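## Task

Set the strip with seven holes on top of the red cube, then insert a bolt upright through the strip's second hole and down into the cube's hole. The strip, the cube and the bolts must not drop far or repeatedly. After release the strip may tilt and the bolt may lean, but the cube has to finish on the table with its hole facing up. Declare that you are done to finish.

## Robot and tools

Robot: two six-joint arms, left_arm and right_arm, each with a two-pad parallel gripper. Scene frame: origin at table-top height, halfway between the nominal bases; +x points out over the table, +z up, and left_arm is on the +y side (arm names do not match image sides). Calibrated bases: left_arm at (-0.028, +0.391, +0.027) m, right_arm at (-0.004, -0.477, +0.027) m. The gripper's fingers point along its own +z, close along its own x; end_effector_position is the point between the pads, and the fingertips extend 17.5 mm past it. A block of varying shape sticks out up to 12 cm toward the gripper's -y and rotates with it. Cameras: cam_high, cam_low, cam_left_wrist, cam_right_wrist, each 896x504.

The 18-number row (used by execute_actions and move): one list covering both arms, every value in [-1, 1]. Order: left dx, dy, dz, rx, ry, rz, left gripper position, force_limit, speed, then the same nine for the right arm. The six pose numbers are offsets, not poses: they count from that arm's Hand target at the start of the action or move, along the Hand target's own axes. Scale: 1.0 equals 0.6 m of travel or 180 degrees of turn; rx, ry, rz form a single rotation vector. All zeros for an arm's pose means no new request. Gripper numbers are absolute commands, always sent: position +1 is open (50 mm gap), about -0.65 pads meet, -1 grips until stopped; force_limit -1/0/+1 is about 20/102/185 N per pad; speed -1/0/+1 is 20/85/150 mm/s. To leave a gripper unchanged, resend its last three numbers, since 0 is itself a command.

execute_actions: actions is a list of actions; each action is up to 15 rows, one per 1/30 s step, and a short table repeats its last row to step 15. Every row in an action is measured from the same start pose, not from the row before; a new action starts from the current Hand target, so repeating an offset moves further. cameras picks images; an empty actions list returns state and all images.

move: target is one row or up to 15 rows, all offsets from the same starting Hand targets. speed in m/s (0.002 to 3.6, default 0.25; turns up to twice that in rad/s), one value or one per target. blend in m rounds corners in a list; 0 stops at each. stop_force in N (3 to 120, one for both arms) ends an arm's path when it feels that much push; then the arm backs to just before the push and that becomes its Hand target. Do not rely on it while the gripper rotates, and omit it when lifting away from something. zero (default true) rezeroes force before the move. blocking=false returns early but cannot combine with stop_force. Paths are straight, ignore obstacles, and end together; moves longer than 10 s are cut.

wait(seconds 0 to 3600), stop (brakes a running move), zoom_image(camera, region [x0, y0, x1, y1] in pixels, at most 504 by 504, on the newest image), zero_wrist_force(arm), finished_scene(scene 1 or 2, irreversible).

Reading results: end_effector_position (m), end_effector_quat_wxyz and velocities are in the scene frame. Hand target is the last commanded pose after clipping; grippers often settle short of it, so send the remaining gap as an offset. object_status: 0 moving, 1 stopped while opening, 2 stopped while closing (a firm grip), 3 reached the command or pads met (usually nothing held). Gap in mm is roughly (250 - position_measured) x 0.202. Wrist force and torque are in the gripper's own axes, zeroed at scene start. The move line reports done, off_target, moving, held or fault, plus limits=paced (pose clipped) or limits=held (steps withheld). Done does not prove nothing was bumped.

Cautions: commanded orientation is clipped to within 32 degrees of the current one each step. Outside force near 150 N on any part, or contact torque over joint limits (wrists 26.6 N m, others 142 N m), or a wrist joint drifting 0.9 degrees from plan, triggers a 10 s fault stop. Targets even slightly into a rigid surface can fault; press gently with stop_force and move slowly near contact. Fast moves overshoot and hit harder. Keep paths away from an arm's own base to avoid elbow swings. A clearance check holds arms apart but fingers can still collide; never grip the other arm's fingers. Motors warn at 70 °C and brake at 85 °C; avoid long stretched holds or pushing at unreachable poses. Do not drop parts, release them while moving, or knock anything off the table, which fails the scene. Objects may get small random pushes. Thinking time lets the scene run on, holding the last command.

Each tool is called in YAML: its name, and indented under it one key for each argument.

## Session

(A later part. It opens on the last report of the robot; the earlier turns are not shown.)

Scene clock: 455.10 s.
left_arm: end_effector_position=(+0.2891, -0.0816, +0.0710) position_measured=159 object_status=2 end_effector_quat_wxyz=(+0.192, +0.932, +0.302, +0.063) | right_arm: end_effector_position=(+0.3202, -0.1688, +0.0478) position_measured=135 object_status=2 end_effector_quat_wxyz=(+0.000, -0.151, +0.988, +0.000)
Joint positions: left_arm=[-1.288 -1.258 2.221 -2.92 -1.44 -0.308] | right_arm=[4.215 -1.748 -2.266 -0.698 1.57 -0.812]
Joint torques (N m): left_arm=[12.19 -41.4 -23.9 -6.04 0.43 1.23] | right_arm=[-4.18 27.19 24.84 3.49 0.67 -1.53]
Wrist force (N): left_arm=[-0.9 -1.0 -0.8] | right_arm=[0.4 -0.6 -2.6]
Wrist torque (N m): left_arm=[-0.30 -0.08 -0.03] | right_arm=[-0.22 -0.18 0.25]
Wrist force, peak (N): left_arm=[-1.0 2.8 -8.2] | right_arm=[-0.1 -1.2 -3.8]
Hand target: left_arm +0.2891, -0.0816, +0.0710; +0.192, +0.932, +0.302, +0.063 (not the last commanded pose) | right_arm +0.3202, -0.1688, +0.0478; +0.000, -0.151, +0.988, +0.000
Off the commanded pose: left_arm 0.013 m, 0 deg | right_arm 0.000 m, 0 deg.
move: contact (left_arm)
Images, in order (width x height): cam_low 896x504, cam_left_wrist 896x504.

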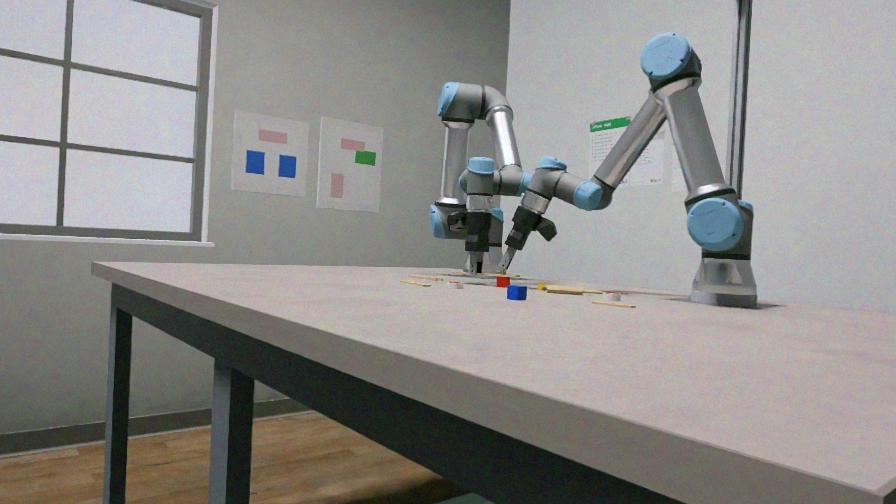

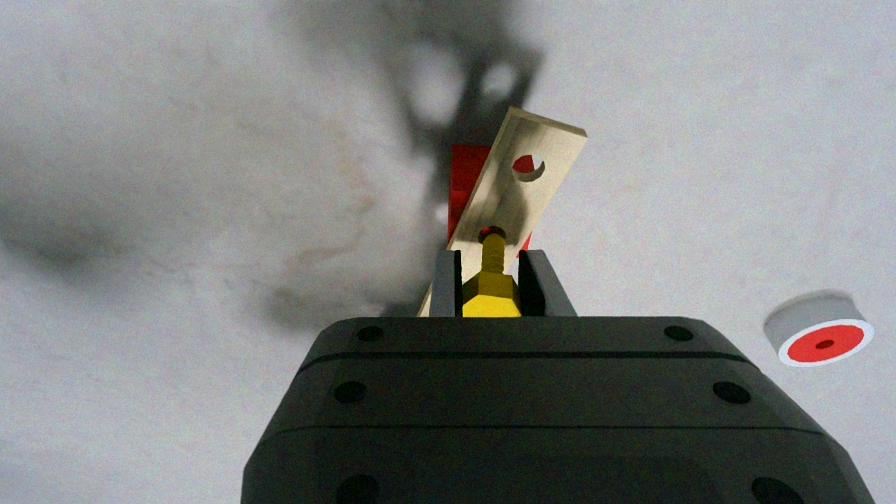

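move:
  target: [-0.0007,-0.0024,-0.0028,0,0,0,-1,-0.9,-1,0,0,0,0,0,0,-1,-0.8,-0.7]
  speed: 0.03

move:
  target: [0,-0.0132,0.0306,0,0,0,-1,-0.9,-1,0,0,0,0,0,0,-1,-0.8,-0.7]
  speed: 0.012
  stop_force: 7
  cameras: ["cam_left_wrist","cam_low"]

zoom_image:
  camera: "cam_left_wrist"
  region: [420, 190, 560, 330]

zoom_image:
  camera: "cam_low"
  region: [480, 240, 540, 300]

Scene clock: 459.27 s.
left_arm: end_effector_position=(+0.2876, -0.0802, +0.0720) position_measured=159 object_status=2 end_effector_quat_wxyz=(+0.192, +0.932, +0.302, +0.063) | right_arm: end_effector_position=(+0.3202, -0.1688, +0.0478) position_measured=135 object_status=2 end_effector_quat_wxyz=(+0.000, -0.151, +0.988, +0.000)
Joint positions: left_arm=[-1.29 -1.264 2.226 -2.919 -1.439 -0.311] | right_arm=[4.215 -1.748 -2.266 -0.698 1.57 -0.812]
Joint torques (N m): left_arm=[-4.6 -19.19 -23.61 -1.25 2.08 1.3] | right_arm=[-4.13 21.85 18.83 3.32 0.64 -1.51]
Wrist force (N): left_arm=[-0.2 -0.5 -1.0] | right_arm=[0.6 0.0 -2.6]
Wrist torque (N m): left_arm=[-0.31 -0.15 0.02] | right_arm=[-0.19 -0.18 0.23]
Wrist force, peak (N): left_arm=[-0.9 -1.5 -1.2] | right_arm=[0.6 -0.2 -3.2]
Hand target: left_arm +0.2876, -0.0803, +0.0720; +0.192, +0.932, +0.302, +0.063 | right_arm +0.3202, -0.1688, +0.0478; +0.000, -0.151, +0.988, +0.000
Off the commanded pose: left_arm 0.000 m, 0 deg | right_arm 0.000 m, 0 deg.
move: done

Scene clock: 461.13 s.
left_arm: end_effector_position=(+0.2876, -0.0803, +0.0629) position_measured=159 object_status=2 end_effector_quat_wxyz=(+0.192, +0.932, +0.302, +0.063) | right_arm: end_effector_position=(+0.3202, -0.1688, +0.0478) position_measured=135 object_status=2 end_effector_quat_wxyz=(+0.000, -0.151, +0.988, +0.000)
Joint positions: left_arm=[-1.29 -1.242 2.231 -2.946 -1.439 -0.31] | right_arm=[4.215 -1.748 -2.266 -0.698 1.57 -0.812]
Joint torques (N m): left_arm=[2.19 -40.67 -22.8 -3.56 -1.75 1.16] | right_arm=[-4.37 18.05 15.34 3.15 0.59 -1.5]
Wrist force (N): left_arm=[0.2 0.0 -2.9] | right_arm=[0.3 0.4 -2.7]
Wrist torque (N m): left_arm=[-0.38 -0.07 0.03] | right_arm=[-0.19 -0.14 0.23]
Wrist force, peak (N): left_arm=[0.4 5.1 -12.1] | right_arm=[0.3 -0.1 -3.1]
Hand target: left_arm +0.2876, -0.0803, +0.0629; +0.192, +0.932, +0.302, +0.063 (not the last commanded pose) | right_arm +0.3202, -0.1688, +0.0478; +0.000, -0.151, +0.988, +0.000
Off the commanded pose: left_arm 0.011 m, 0 deg | right_arm 0.000 m, 0 deg.
move: contact (left_arm)
Images, in order (width x height): cam_low 896x504, cam_left_wrist 896x504.

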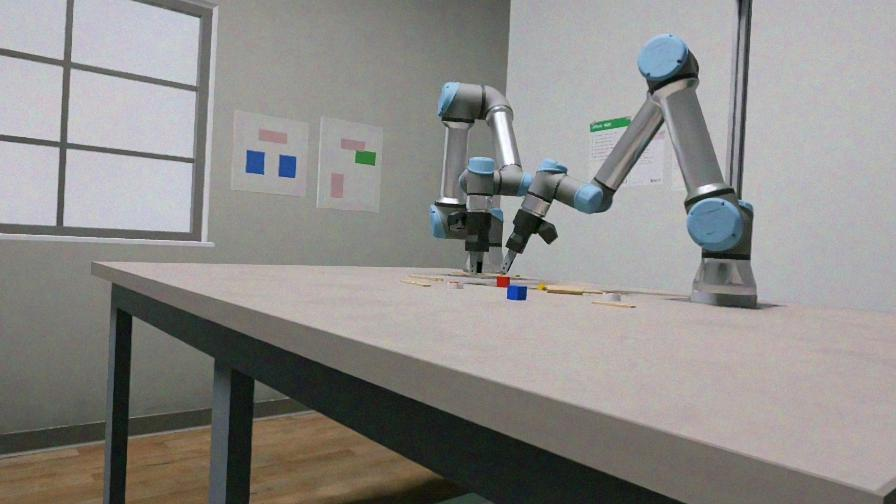

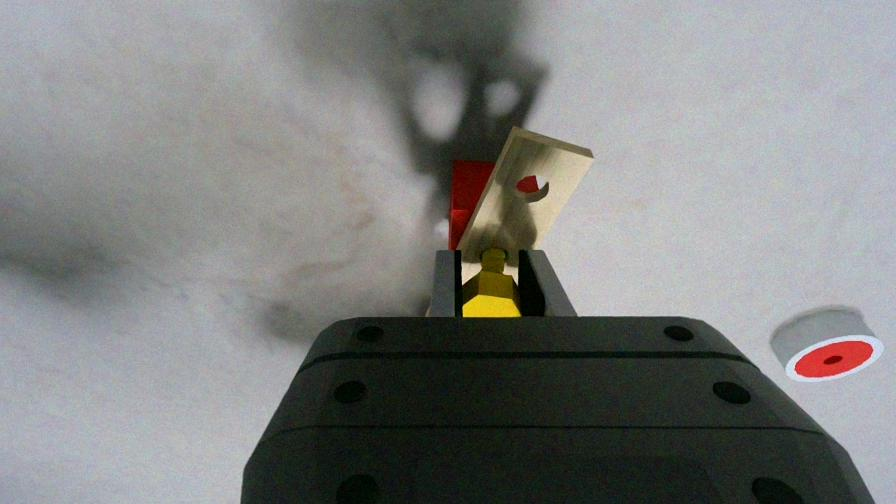

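Scaled by 3.600 from the camera's image (finer frame: 1280x720).

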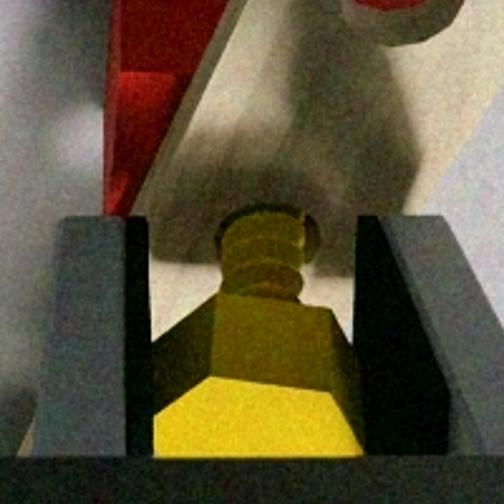

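Scaled by 8.400 from the camera's image (finer frame: 1280x720).

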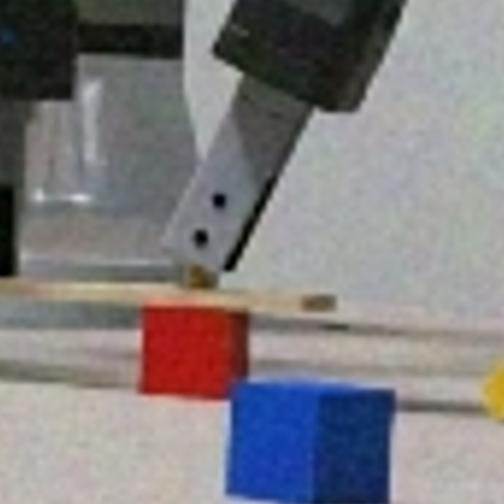

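move:
  target: [0,-0.0066,0.0153,0,0,0,-1,-0.9,-1,0,0,0,0,0,0,-1,-0.8,-0.7]
  speed: 0.008
  stop_force: 22
  cameras: ["cam_left_wrist"]

zoom_image:
  camera: "cam_left_wrist"
  region: [420, 190, 560, 330]

Scene clock: 465.37 s.
left_arm: end_effector_position=(+0.2876, -0.0803, +0.0570) position_measured=166 object_status=2 end_effector_quat_wxyz=(+0.192, +0.932, +0.302, +0.063) | right_arm: end_effector_position=(+0.3202, -0.1688, +0.0478) position_measured=135 object_status=2 end_effector_quat_wxyz=(+0.000, -0.151, +0.988, +0.000)
Joint positions: left_arm=[-1.29 -1.227 2.235 -2.965 -1.439 -0.31] | right_arm=[4.215 -1.748 -2.266 -0.698 1.57 -0.812]
Joint torques (N m): left_arm=[4.68 -31.75 -16.04 1.66 -1.97 0.68] | right_arm=[-3.78 17.4 14.12 2.95 0.65 -1.56]
Wrist force (N): left_arm=[3.1 8.0 -17.6] | right_arm=[-0.2 -0.5 -7.0]
Wrist torque (N m): left_arm=[-0.18 0.15 0.11] | right_arm=[-0.16 -0.01 0.25]
Wrist force, peak (N): left_arm=[4.5 8.1 -33.7] | right_arm=[1.1 -3.4 -8.5]
Hand target: left_arm +0.2876, -0.0803, +0.0570; +0.192, +0.932, +0.302, +0.063 (not the last commanded pose) | right_arm +0.3202, -0.1688, +0.0478; +0.000, -0.151, +0.988, +0.000
Off the commanded pose: left_arm 0.004 m, 0 deg | right_arm 0.000 m, 0 deg.
move: contact (left_arm)

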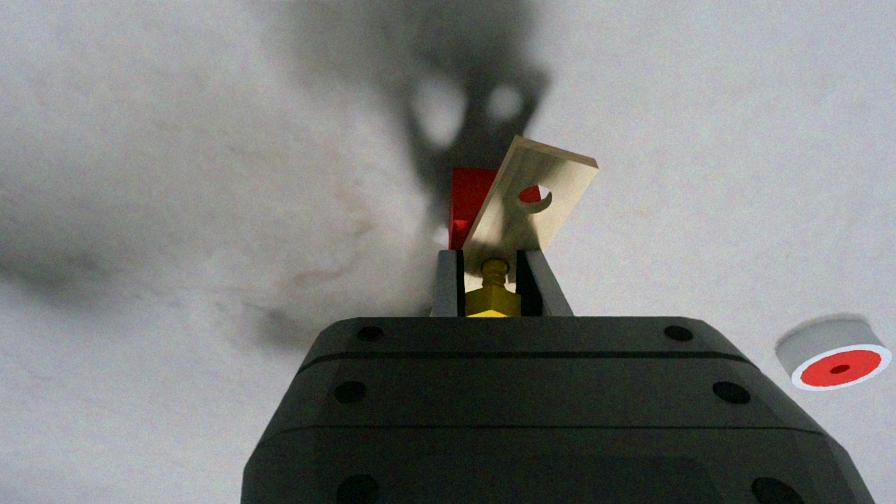

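Scaled by 3.600 from the camera's image (finer frame: 1280x720).

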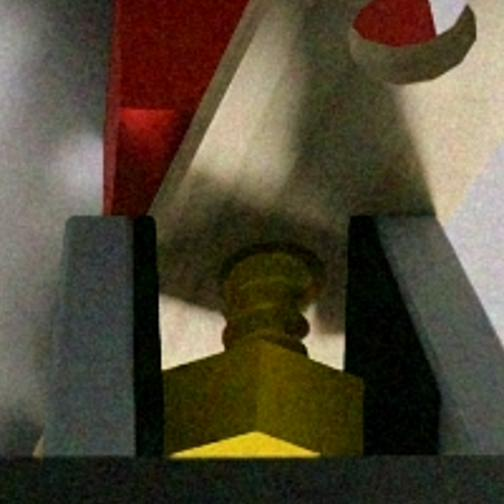

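execute_actions:
  actions:
    - [[0,0,0,0,0,0,0.2,-0.9,-1,0,0,0,0,0,0,-1,-0.8,-0.7]]
    - [[0,0,0,0,0,0,0.2,-0.9,-1,0,0,0,0,0,0,-1,-0.8,-0.7]]
  cameras: ["cam_left_wrist","cam_low"]

zoom_image:
  camera: "cam_left_wrist"
  region: [420, 190, 560, 330]

zoom_image:
  camera: "cam_low"
  region: [480, 240, 540, 300]

Scene clock: 476.10 s.
left_arm: end_effector_position=(+0.2876, -0.0803, +0.0570) position_measured=123 object_status=3 end_effector_quat_wxyz=(+0.192, +0.932, +0.302, +0.063) | right_arm: end_effector_position=(+0.3202, -0.1688, +0.0478) position_measured=135 object_status=2 end_effector_quat_wxyz=(+0.000, -0.151, +0.988, +0.000)
Joint positions: left_arm=[-1.29 -1.227 2.235 -2.965 -1.439 -0.31] | right_arm=[4.215 -1.748 -2.266 -0.698 1.57 -0.812]
Joint torques (N m): left_arm=[4.21 -31.97 -11.18 -2.17 1.67 0.61] | right_arm=[-3.33 17.42 14.11 2.7 0.83 -1.54]
Wrist force (N): left_arm=[-6.1 5.6 -11.9] | right_arm=[1.2 -0.2 -6.9]
Wrist torque (N m): left_arm=[-0.15 -0.03 0.04] | right_arm=[-0.21 -0.06 0.28]
Wrist force, peak (N): left_arm=[3.2 8.4 -17.9] | right_arm=[1.3 -0.1 -8.0]
Hand target: left_arm +0.2876, -0.0803, +0.0570; +0.192, +0.932, +0.302, +0.063 | right_arm +0.3202, -0.1688, +0.0478; +0.000, -0.151, +0.988, +0.000
Off the commanded pose: left_arm 0.000 m, 0 deg | right_arm 0.000 m, 0 deg.
Step readings (end_effector_position of left_arm | right_arm):
0: (+0.2876, -0.0803, +0.0570) | (+0.3202, -0.1688, +0.0478)
1: (+0.2876, -0.0803, +0.0570) | (+0.3202, -0.1688, +0.0478)
2: (+0.2876, -0.0803, +0.0570) | (+0.3202, -0.1688, +0.0478)
4: (+0.2876, -0.0803, +0.0570) | (+0.3202, -0.1688, +0.0478)
8: (+0.2876, -0.0803, +0.0570) | (+0.3202, -0.1688, +0.0478)
15: (+0.2876, -0.0803, +0.0570) | (+0.3202, -0.1688, +0.0478)
16: (+0.2876, -0.0803, +0.0570) | (+0.3202, -0.1688, +0.0478)
17: (+0.2876, -0.0803, +0.0570) | (+0.3202, -0.1688, +0.0478)
19: (+0.2876, -0.0803, +0.0570) | (+0.3202, -0.1688, +0.0478)
23: (+0.2876, -0.0803, +0.0570) | (+0.3202, -0.1688, +0.0478)
30: (+0.2876, -0.0803, +0.0570) | (+0.3202, -0.1688, +0.0478)
Images, in order (width x height): cam_low 896x504, cam_left_wrist 896x504.

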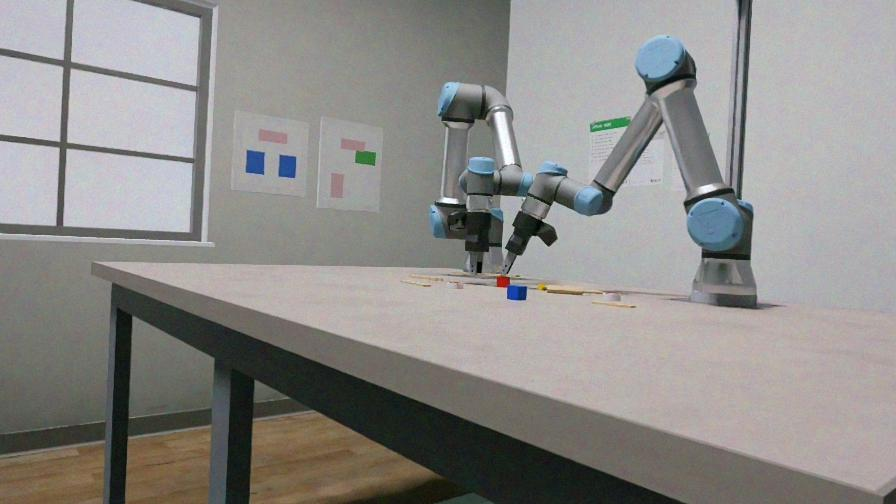

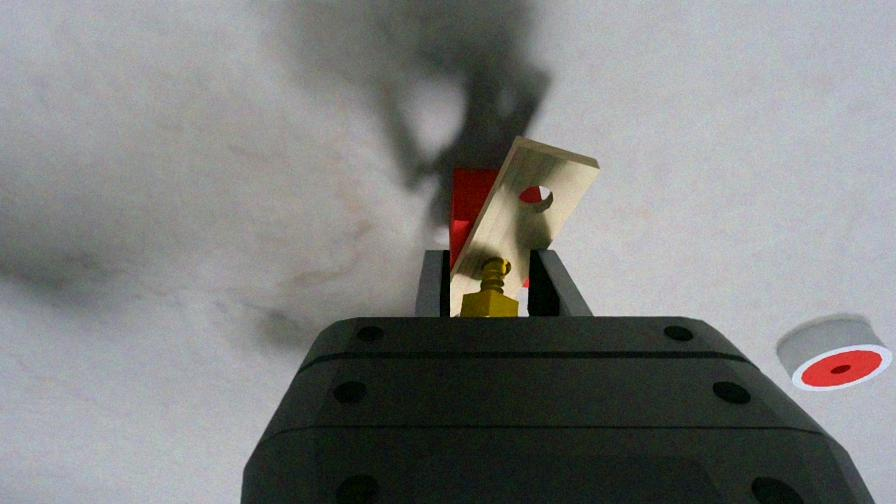

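Scaled by 3.600 from the camera's image (finer frame: 1280x720).

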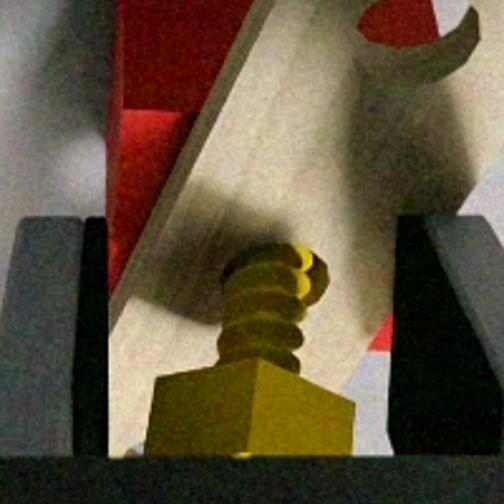

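Scaled by 8.400 from the camera's image (finer frame: 1280x720).

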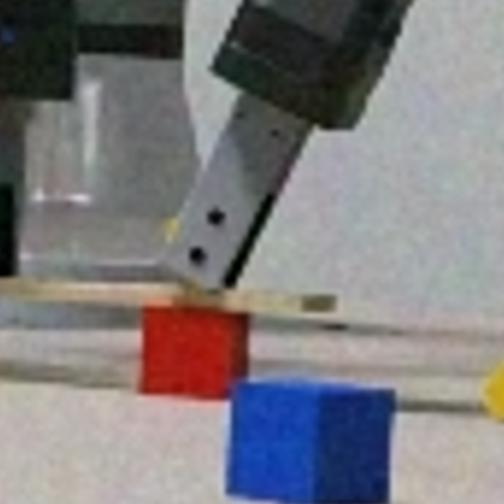

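move:
  target:
    - [0,0,-0.13,0,0,0,0.25,-0.9,-1,0,0,0,0,0,0,-1,-0.8,-0.7]
    - [0,-0.1,-0.2,0,0,0,0.25,-0.9,-1,0,0,0,0,0,0,-1,-0.8,-0.7]
  speed: [0.06,0.2]
  cameras: ["cam_left_wrist","cam_low"]

zoom_image:
  camera: "cam_low"
  region: [480, 240, 540, 300]

Scene clock: 480.70 s.
left_arm: end_effector_position=(+0.2274, +0.0026, +0.1435) position_measured=116 object_status=3 end_effector_quat_wxyz=(+0.192, +0.932, +0.302, +0.063) | right_arm: end_effector_position=(+0.3202, -0.1688, +0.0478) position_measured=135 object_status=2 end_effector_quat_wxyz=(+0.000, -0.151, +0.988, +0.000)
Joint positions: left_arm=[-1.39 -1.674 2.421 -2.69 -1.402 -0.404] | right_arm=[4.215 -1.748 -2.266 -0.698 1.57 -0.812]
Joint torques (N m): left_arm=[14.01 -25.32 -13.66 -6 -2.28 0.75] | right_arm=[-3.75 18.13 14.03 2.54 0.56 -1.51]
Wrist force (N): left_arm=[-0.4 -0.5 -1.4] | right_arm=[0.7 -0.3 -2.3]
Wrist torque (N m): left_arm=[-0.35 -0.11 -0.17] | right_arm=[-0.20 -0.22 0.24]
Wrist force, peak (N): left_arm=[-6.2 5.6 -12.3] | right_arm=[1.3 -0.2 -7.3]
Hand target: left_arm +0.2274, +0.0027, +0.1435; +0.192, +0.932, +0.302, +0.063 | right_arm +0.3202, -0.1688, +0.0478; +0.000, -0.151, +0.988, +0.000
Off the commanded pose: left_arm 0.000 m, 0 deg | right_arm 0.000 m, 0 deg.
move: done
Images, in order (width x height): cam_low 896x504, cam_left_wrist 896x504.

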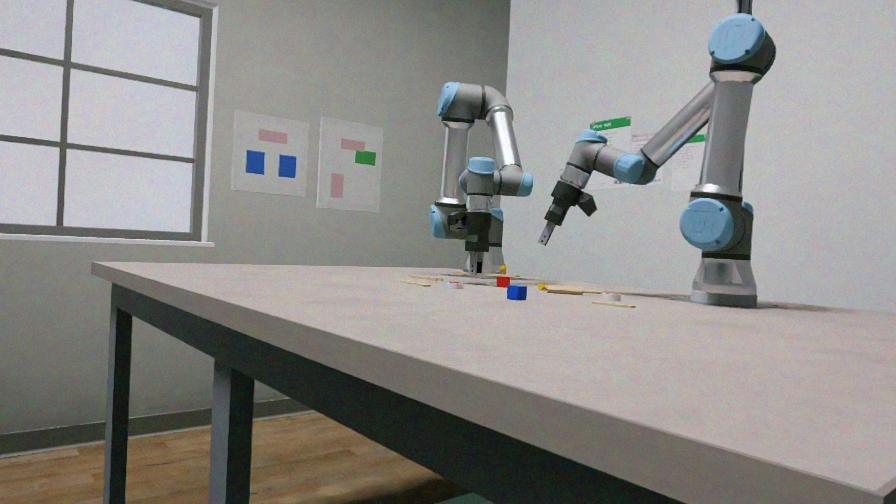

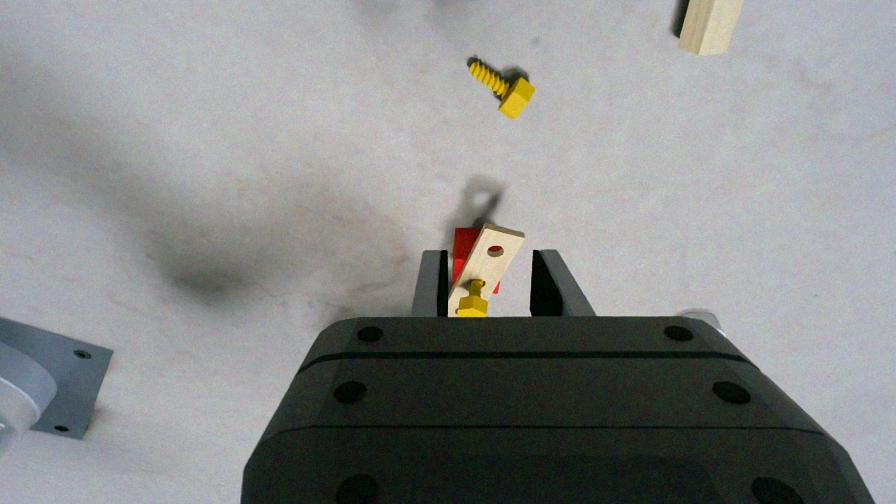

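Scaled by 8.400 from the camera's image (finer frame: 1280x720).

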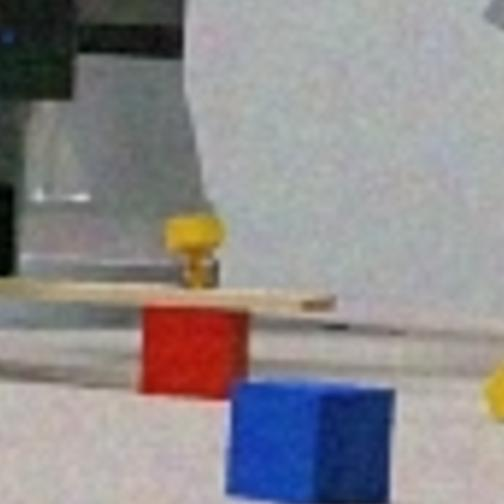

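move:
  target: [0,0,0,0,0,0,0.25,-0.9,-1,0,-0.0037,0.0225,-0.0556,0,0,-1,-0.8,-0.7]
  speed: 0.03
  cameras: ["cam_left_wrist","cam_low"]

zoom_image:
  camera: "cam_low"
  region: [460, 240, 540, 300]

Scene clock: 486.13 s.
left_arm: end_effector_position=(+0.2274, +0.0027, +0.1435) position_measured=116 object_status=3 end_effector_quat_wxyz=(+0.192, +0.932, +0.302, +0.063) | right_arm: end_effector_position=(+0.3208, -0.1711, +0.0341) position_measured=135 object_status=2 end_effector_quat_wxyz=(-0.013, -0.151, +0.985, +0.086)
Joint positions: left_arm=[-1.389 -1.674 2.422 -2.69 -1.402 -0.404] | right_arm=[4.13 -1.784 -2.339 -0.481 1.707 -0.89]
Joint torques (N m): left_arm=[13.71 -23.76 -13.44 -2.24 -2.41 0.29] | right_arm=[6.59 26.91 19.62 0.92 -1.74 0.74]
Wrist force (N): left_arm=[-0.1 -0.8 -1.1] | right_arm=[0.9 0.5 -4.5]
Wrist torque (N m): left_arm=[-0.40 -0.15 -0.17] | right_arm=[-0.29 -0.22 0.21]
Wrist force, peak (N): left_arm=[-0.5 -0.6 -1.6] | right_arm=[0.9 0.5 -4.5]
Hand target: left_arm +0.2274, +0.0027, +0.1435; +0.192, +0.932, +0.302, +0.063 | right_arm +0.3209, -0.1710, +0.0343; -0.013, -0.151, +0.985, +0.086
Off the commanded pose: left_arm 0.000 m, 0 deg | right_arm 0.000 m, 0 deg.
move: done
Images, in order (width x height): cam_low 896x504, cam_left_wrist 896x504.

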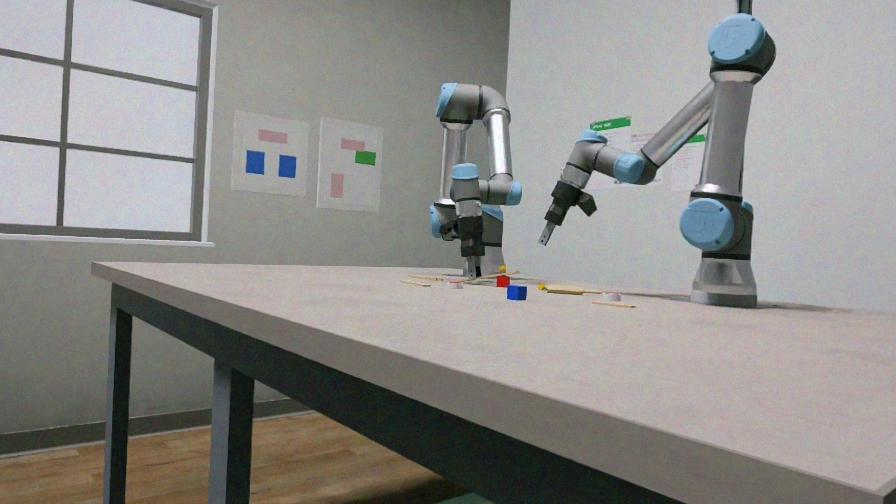

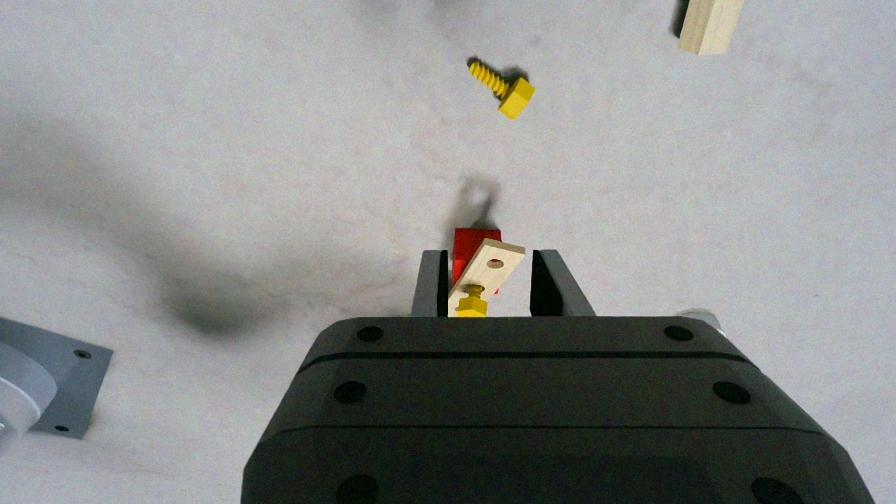

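Scaled by 6.300 from the camera's image (finer frame: 1280x720).

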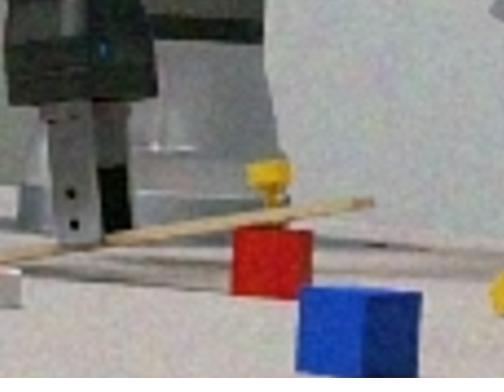

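execute_actions:
  actions:
    - [[0,0,0,0,0,0,0.25,-0.9,-1,0,0,0,0,0,0,0.3,-0.8,-1]]
    - [[0,0,0,0,0,0,0.25,-0.9,-1,0,0,0,0,0,0,0.3,-0.8,-1]]

move:
  target: [0,0,0,0,0,0,0.25,-0.9,-1,0,0,-0.2,0,0,0,0.3,-0.8,-1]
  speed: 0.1
  cameras: ["cam_high","cam_low"]

zoom_image:
  camera: "cam_low"
  region: [460, 240, 540, 300]

zoom_image:
  camera: "cam_high"
  region: [320, 170, 430, 260]

Scene clock: 490.43 s.
left_arm: end_effector_position=(+0.2274, +0.0027, +0.1435) position_measured=116 object_status=3 end_effector_quat_wxyz=(+0.192, +0.932, +0.302, +0.063) | right_arm: end_effector_position=(+0.3209, -0.1710, +0.0343) position_measured=107 object_status=3 end_effector_quat_wxyz=(-0.013, -0.151, +0.985, +0.086)
Joint positions: left_arm=[-1.389 -1.674 2.422 -2.69 -1.402 -0.404] | right_arm=[4.13 -1.784 -2.339 -0.481 1.707 -0.89]
Joint torques (N m): left_arm=[13.6 -19.76 -12.56 -1.54 -2.28 1.2] | right_arm=[7.44 30.33 24.97 2.72 -1.58 1.99]
Wrist force (N): left_arm=[-0.3 -0.8 -1.2] | right_arm=[1.0 -0.3 0.1]
Wrist torque (N m): left_arm=[-0.39 -0.14 -0.17] | right_arm=[0.00 -0.25 0.20]
Wrist force, peak (N): left_arm=[-0.1 -1.1 -1.4] | right_arm=[0.5 1.3 -5.5]
Hand target: left_arm +0.2274, +0.0027, +0.1435; +0.192, +0.932, +0.302, +0.063 | right_arm +0.3209, -0.1710, +0.0343; -0.013, -0.151, +0.985, +0.086
Off the commanded pose: left_arm 0.000 m, 0 deg | right_arm 0.000 m, 0 deg.
Step readings (end_effector_position of left_arm | right_arm):
0: (+0.2274, +0.0027, +0.1435) | (+0.3209, -0.1710, +0.0343)
1: (+0.2274, +0.0027, +0.1435) | (+0.3209, -0.1710, +0.0343)
2: (+0.2274, +0.0027, +0.1435) | (+0.3209, -0.1710, +0.0343)
4: (+0.2274, +0.0027, +0.1435) | (+0.3209, -0.1710, +0.0343)
8: (+0.2274, +0.0027, +0.1435) | (+0.3209, -0.1710, +0.0343)
15: (+0.2274, +0.0027, +0.1435) | (+0.3209, -0.1710, +0.0343)
16: (+0.2274, +0.0027, +0.1435) | (+0.3209, -0.1710, +0.0343)
17: (+0.2274, +0.0027, +0.1435) | (+0.3209, -0.1710, +0.0343)
19: (+0.2274, +0.0027, +0.1435) | (+0.3209, -0.1710, +0.0343)
23: (+0.2274, +0.0027, +0.1435) | (+0.3209, -0.1710, +0.0343)
30: (+0.2274, +0.0027, +0.1435) | (+0.3209, -0.1710, +0.0343)

Scene clock: 492.10 s.
left_arm: end_effector_position=(+0.2274, +0.0027, +0.1435) position_measured=116 object_status=3 end_effector_quat_wxyz=(+0.192, +0.932, +0.302, +0.063) | right_arm: end_effector_position=(+0.3272, -0.1908, +0.1525) position_measured=107 object_status=3 end_effector_quat_wxyz=(-0.013, -0.151, +0.985, +0.086)
Joint positions: left_arm=[-1.389 -1.674 2.422 -2.69 -1.402 -0.404] | right_arm=[4.089 -1.508 -2.216 -0.884 1.711 -0.931]
Joint torques (N m): left_arm=[13.38 -18.81 -13.86 -1.5 -2.28 1.13] | right_arm=[8.73 17.32 16.5 2.13 1.68 1.69]
Wrist force (N): left_arm=[-0.4 -0.7 -1.2] | right_arm=[0.7 0.3 0.0]
Wrist torque (N m): left_arm=[-0.38 -0.11 -0.18] | right_arm=[0.11 -0.21 0.20]
Wrist force, peak (N): left_arm=[-0.2 -0.9 -1.4] | right_arm=[0.9 0.1 -1.7]
Hand target: left_arm +0.2274, +0.0027, +0.1435; +0.192, +0.932, +0.302, +0.063 | right_arm +0.3271, -0.1908, +0.1524; -0.013, -0.151, +0.985, +0.086
Off the commanded pose: left_arm 0.000 m, 0 deg | right_arm 0.000 m, 0 deg.
move: done

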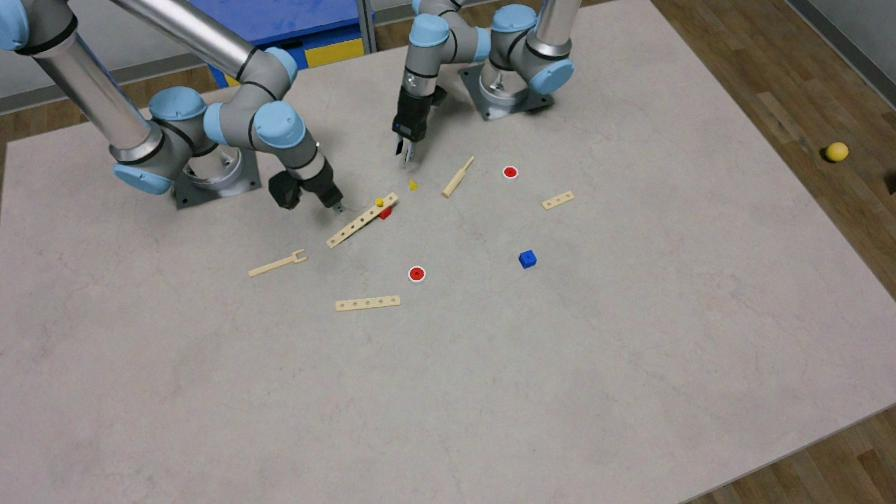

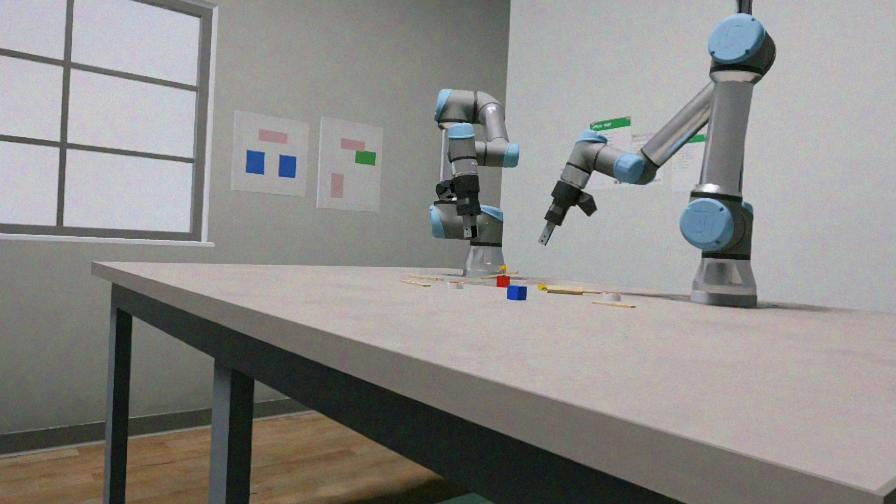

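Scaled by 6.300 from the camera's image (finer frame: 1280x720).

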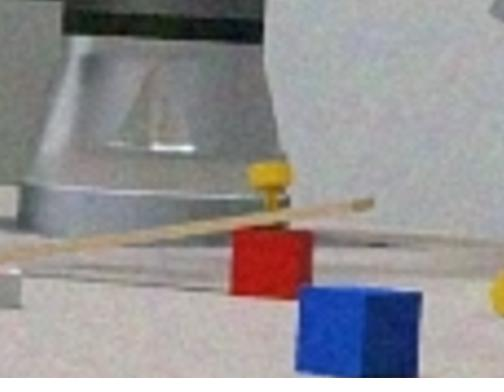

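Scaled by 4.582 from the camera's image (finer frame: 1280x720).

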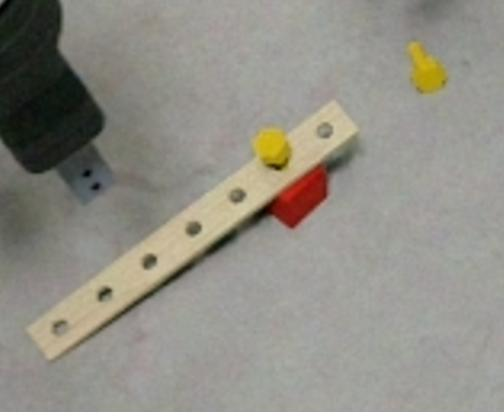

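Assembly stands.

finished_scene:
  scene: 1

The scene is finished: the task was done.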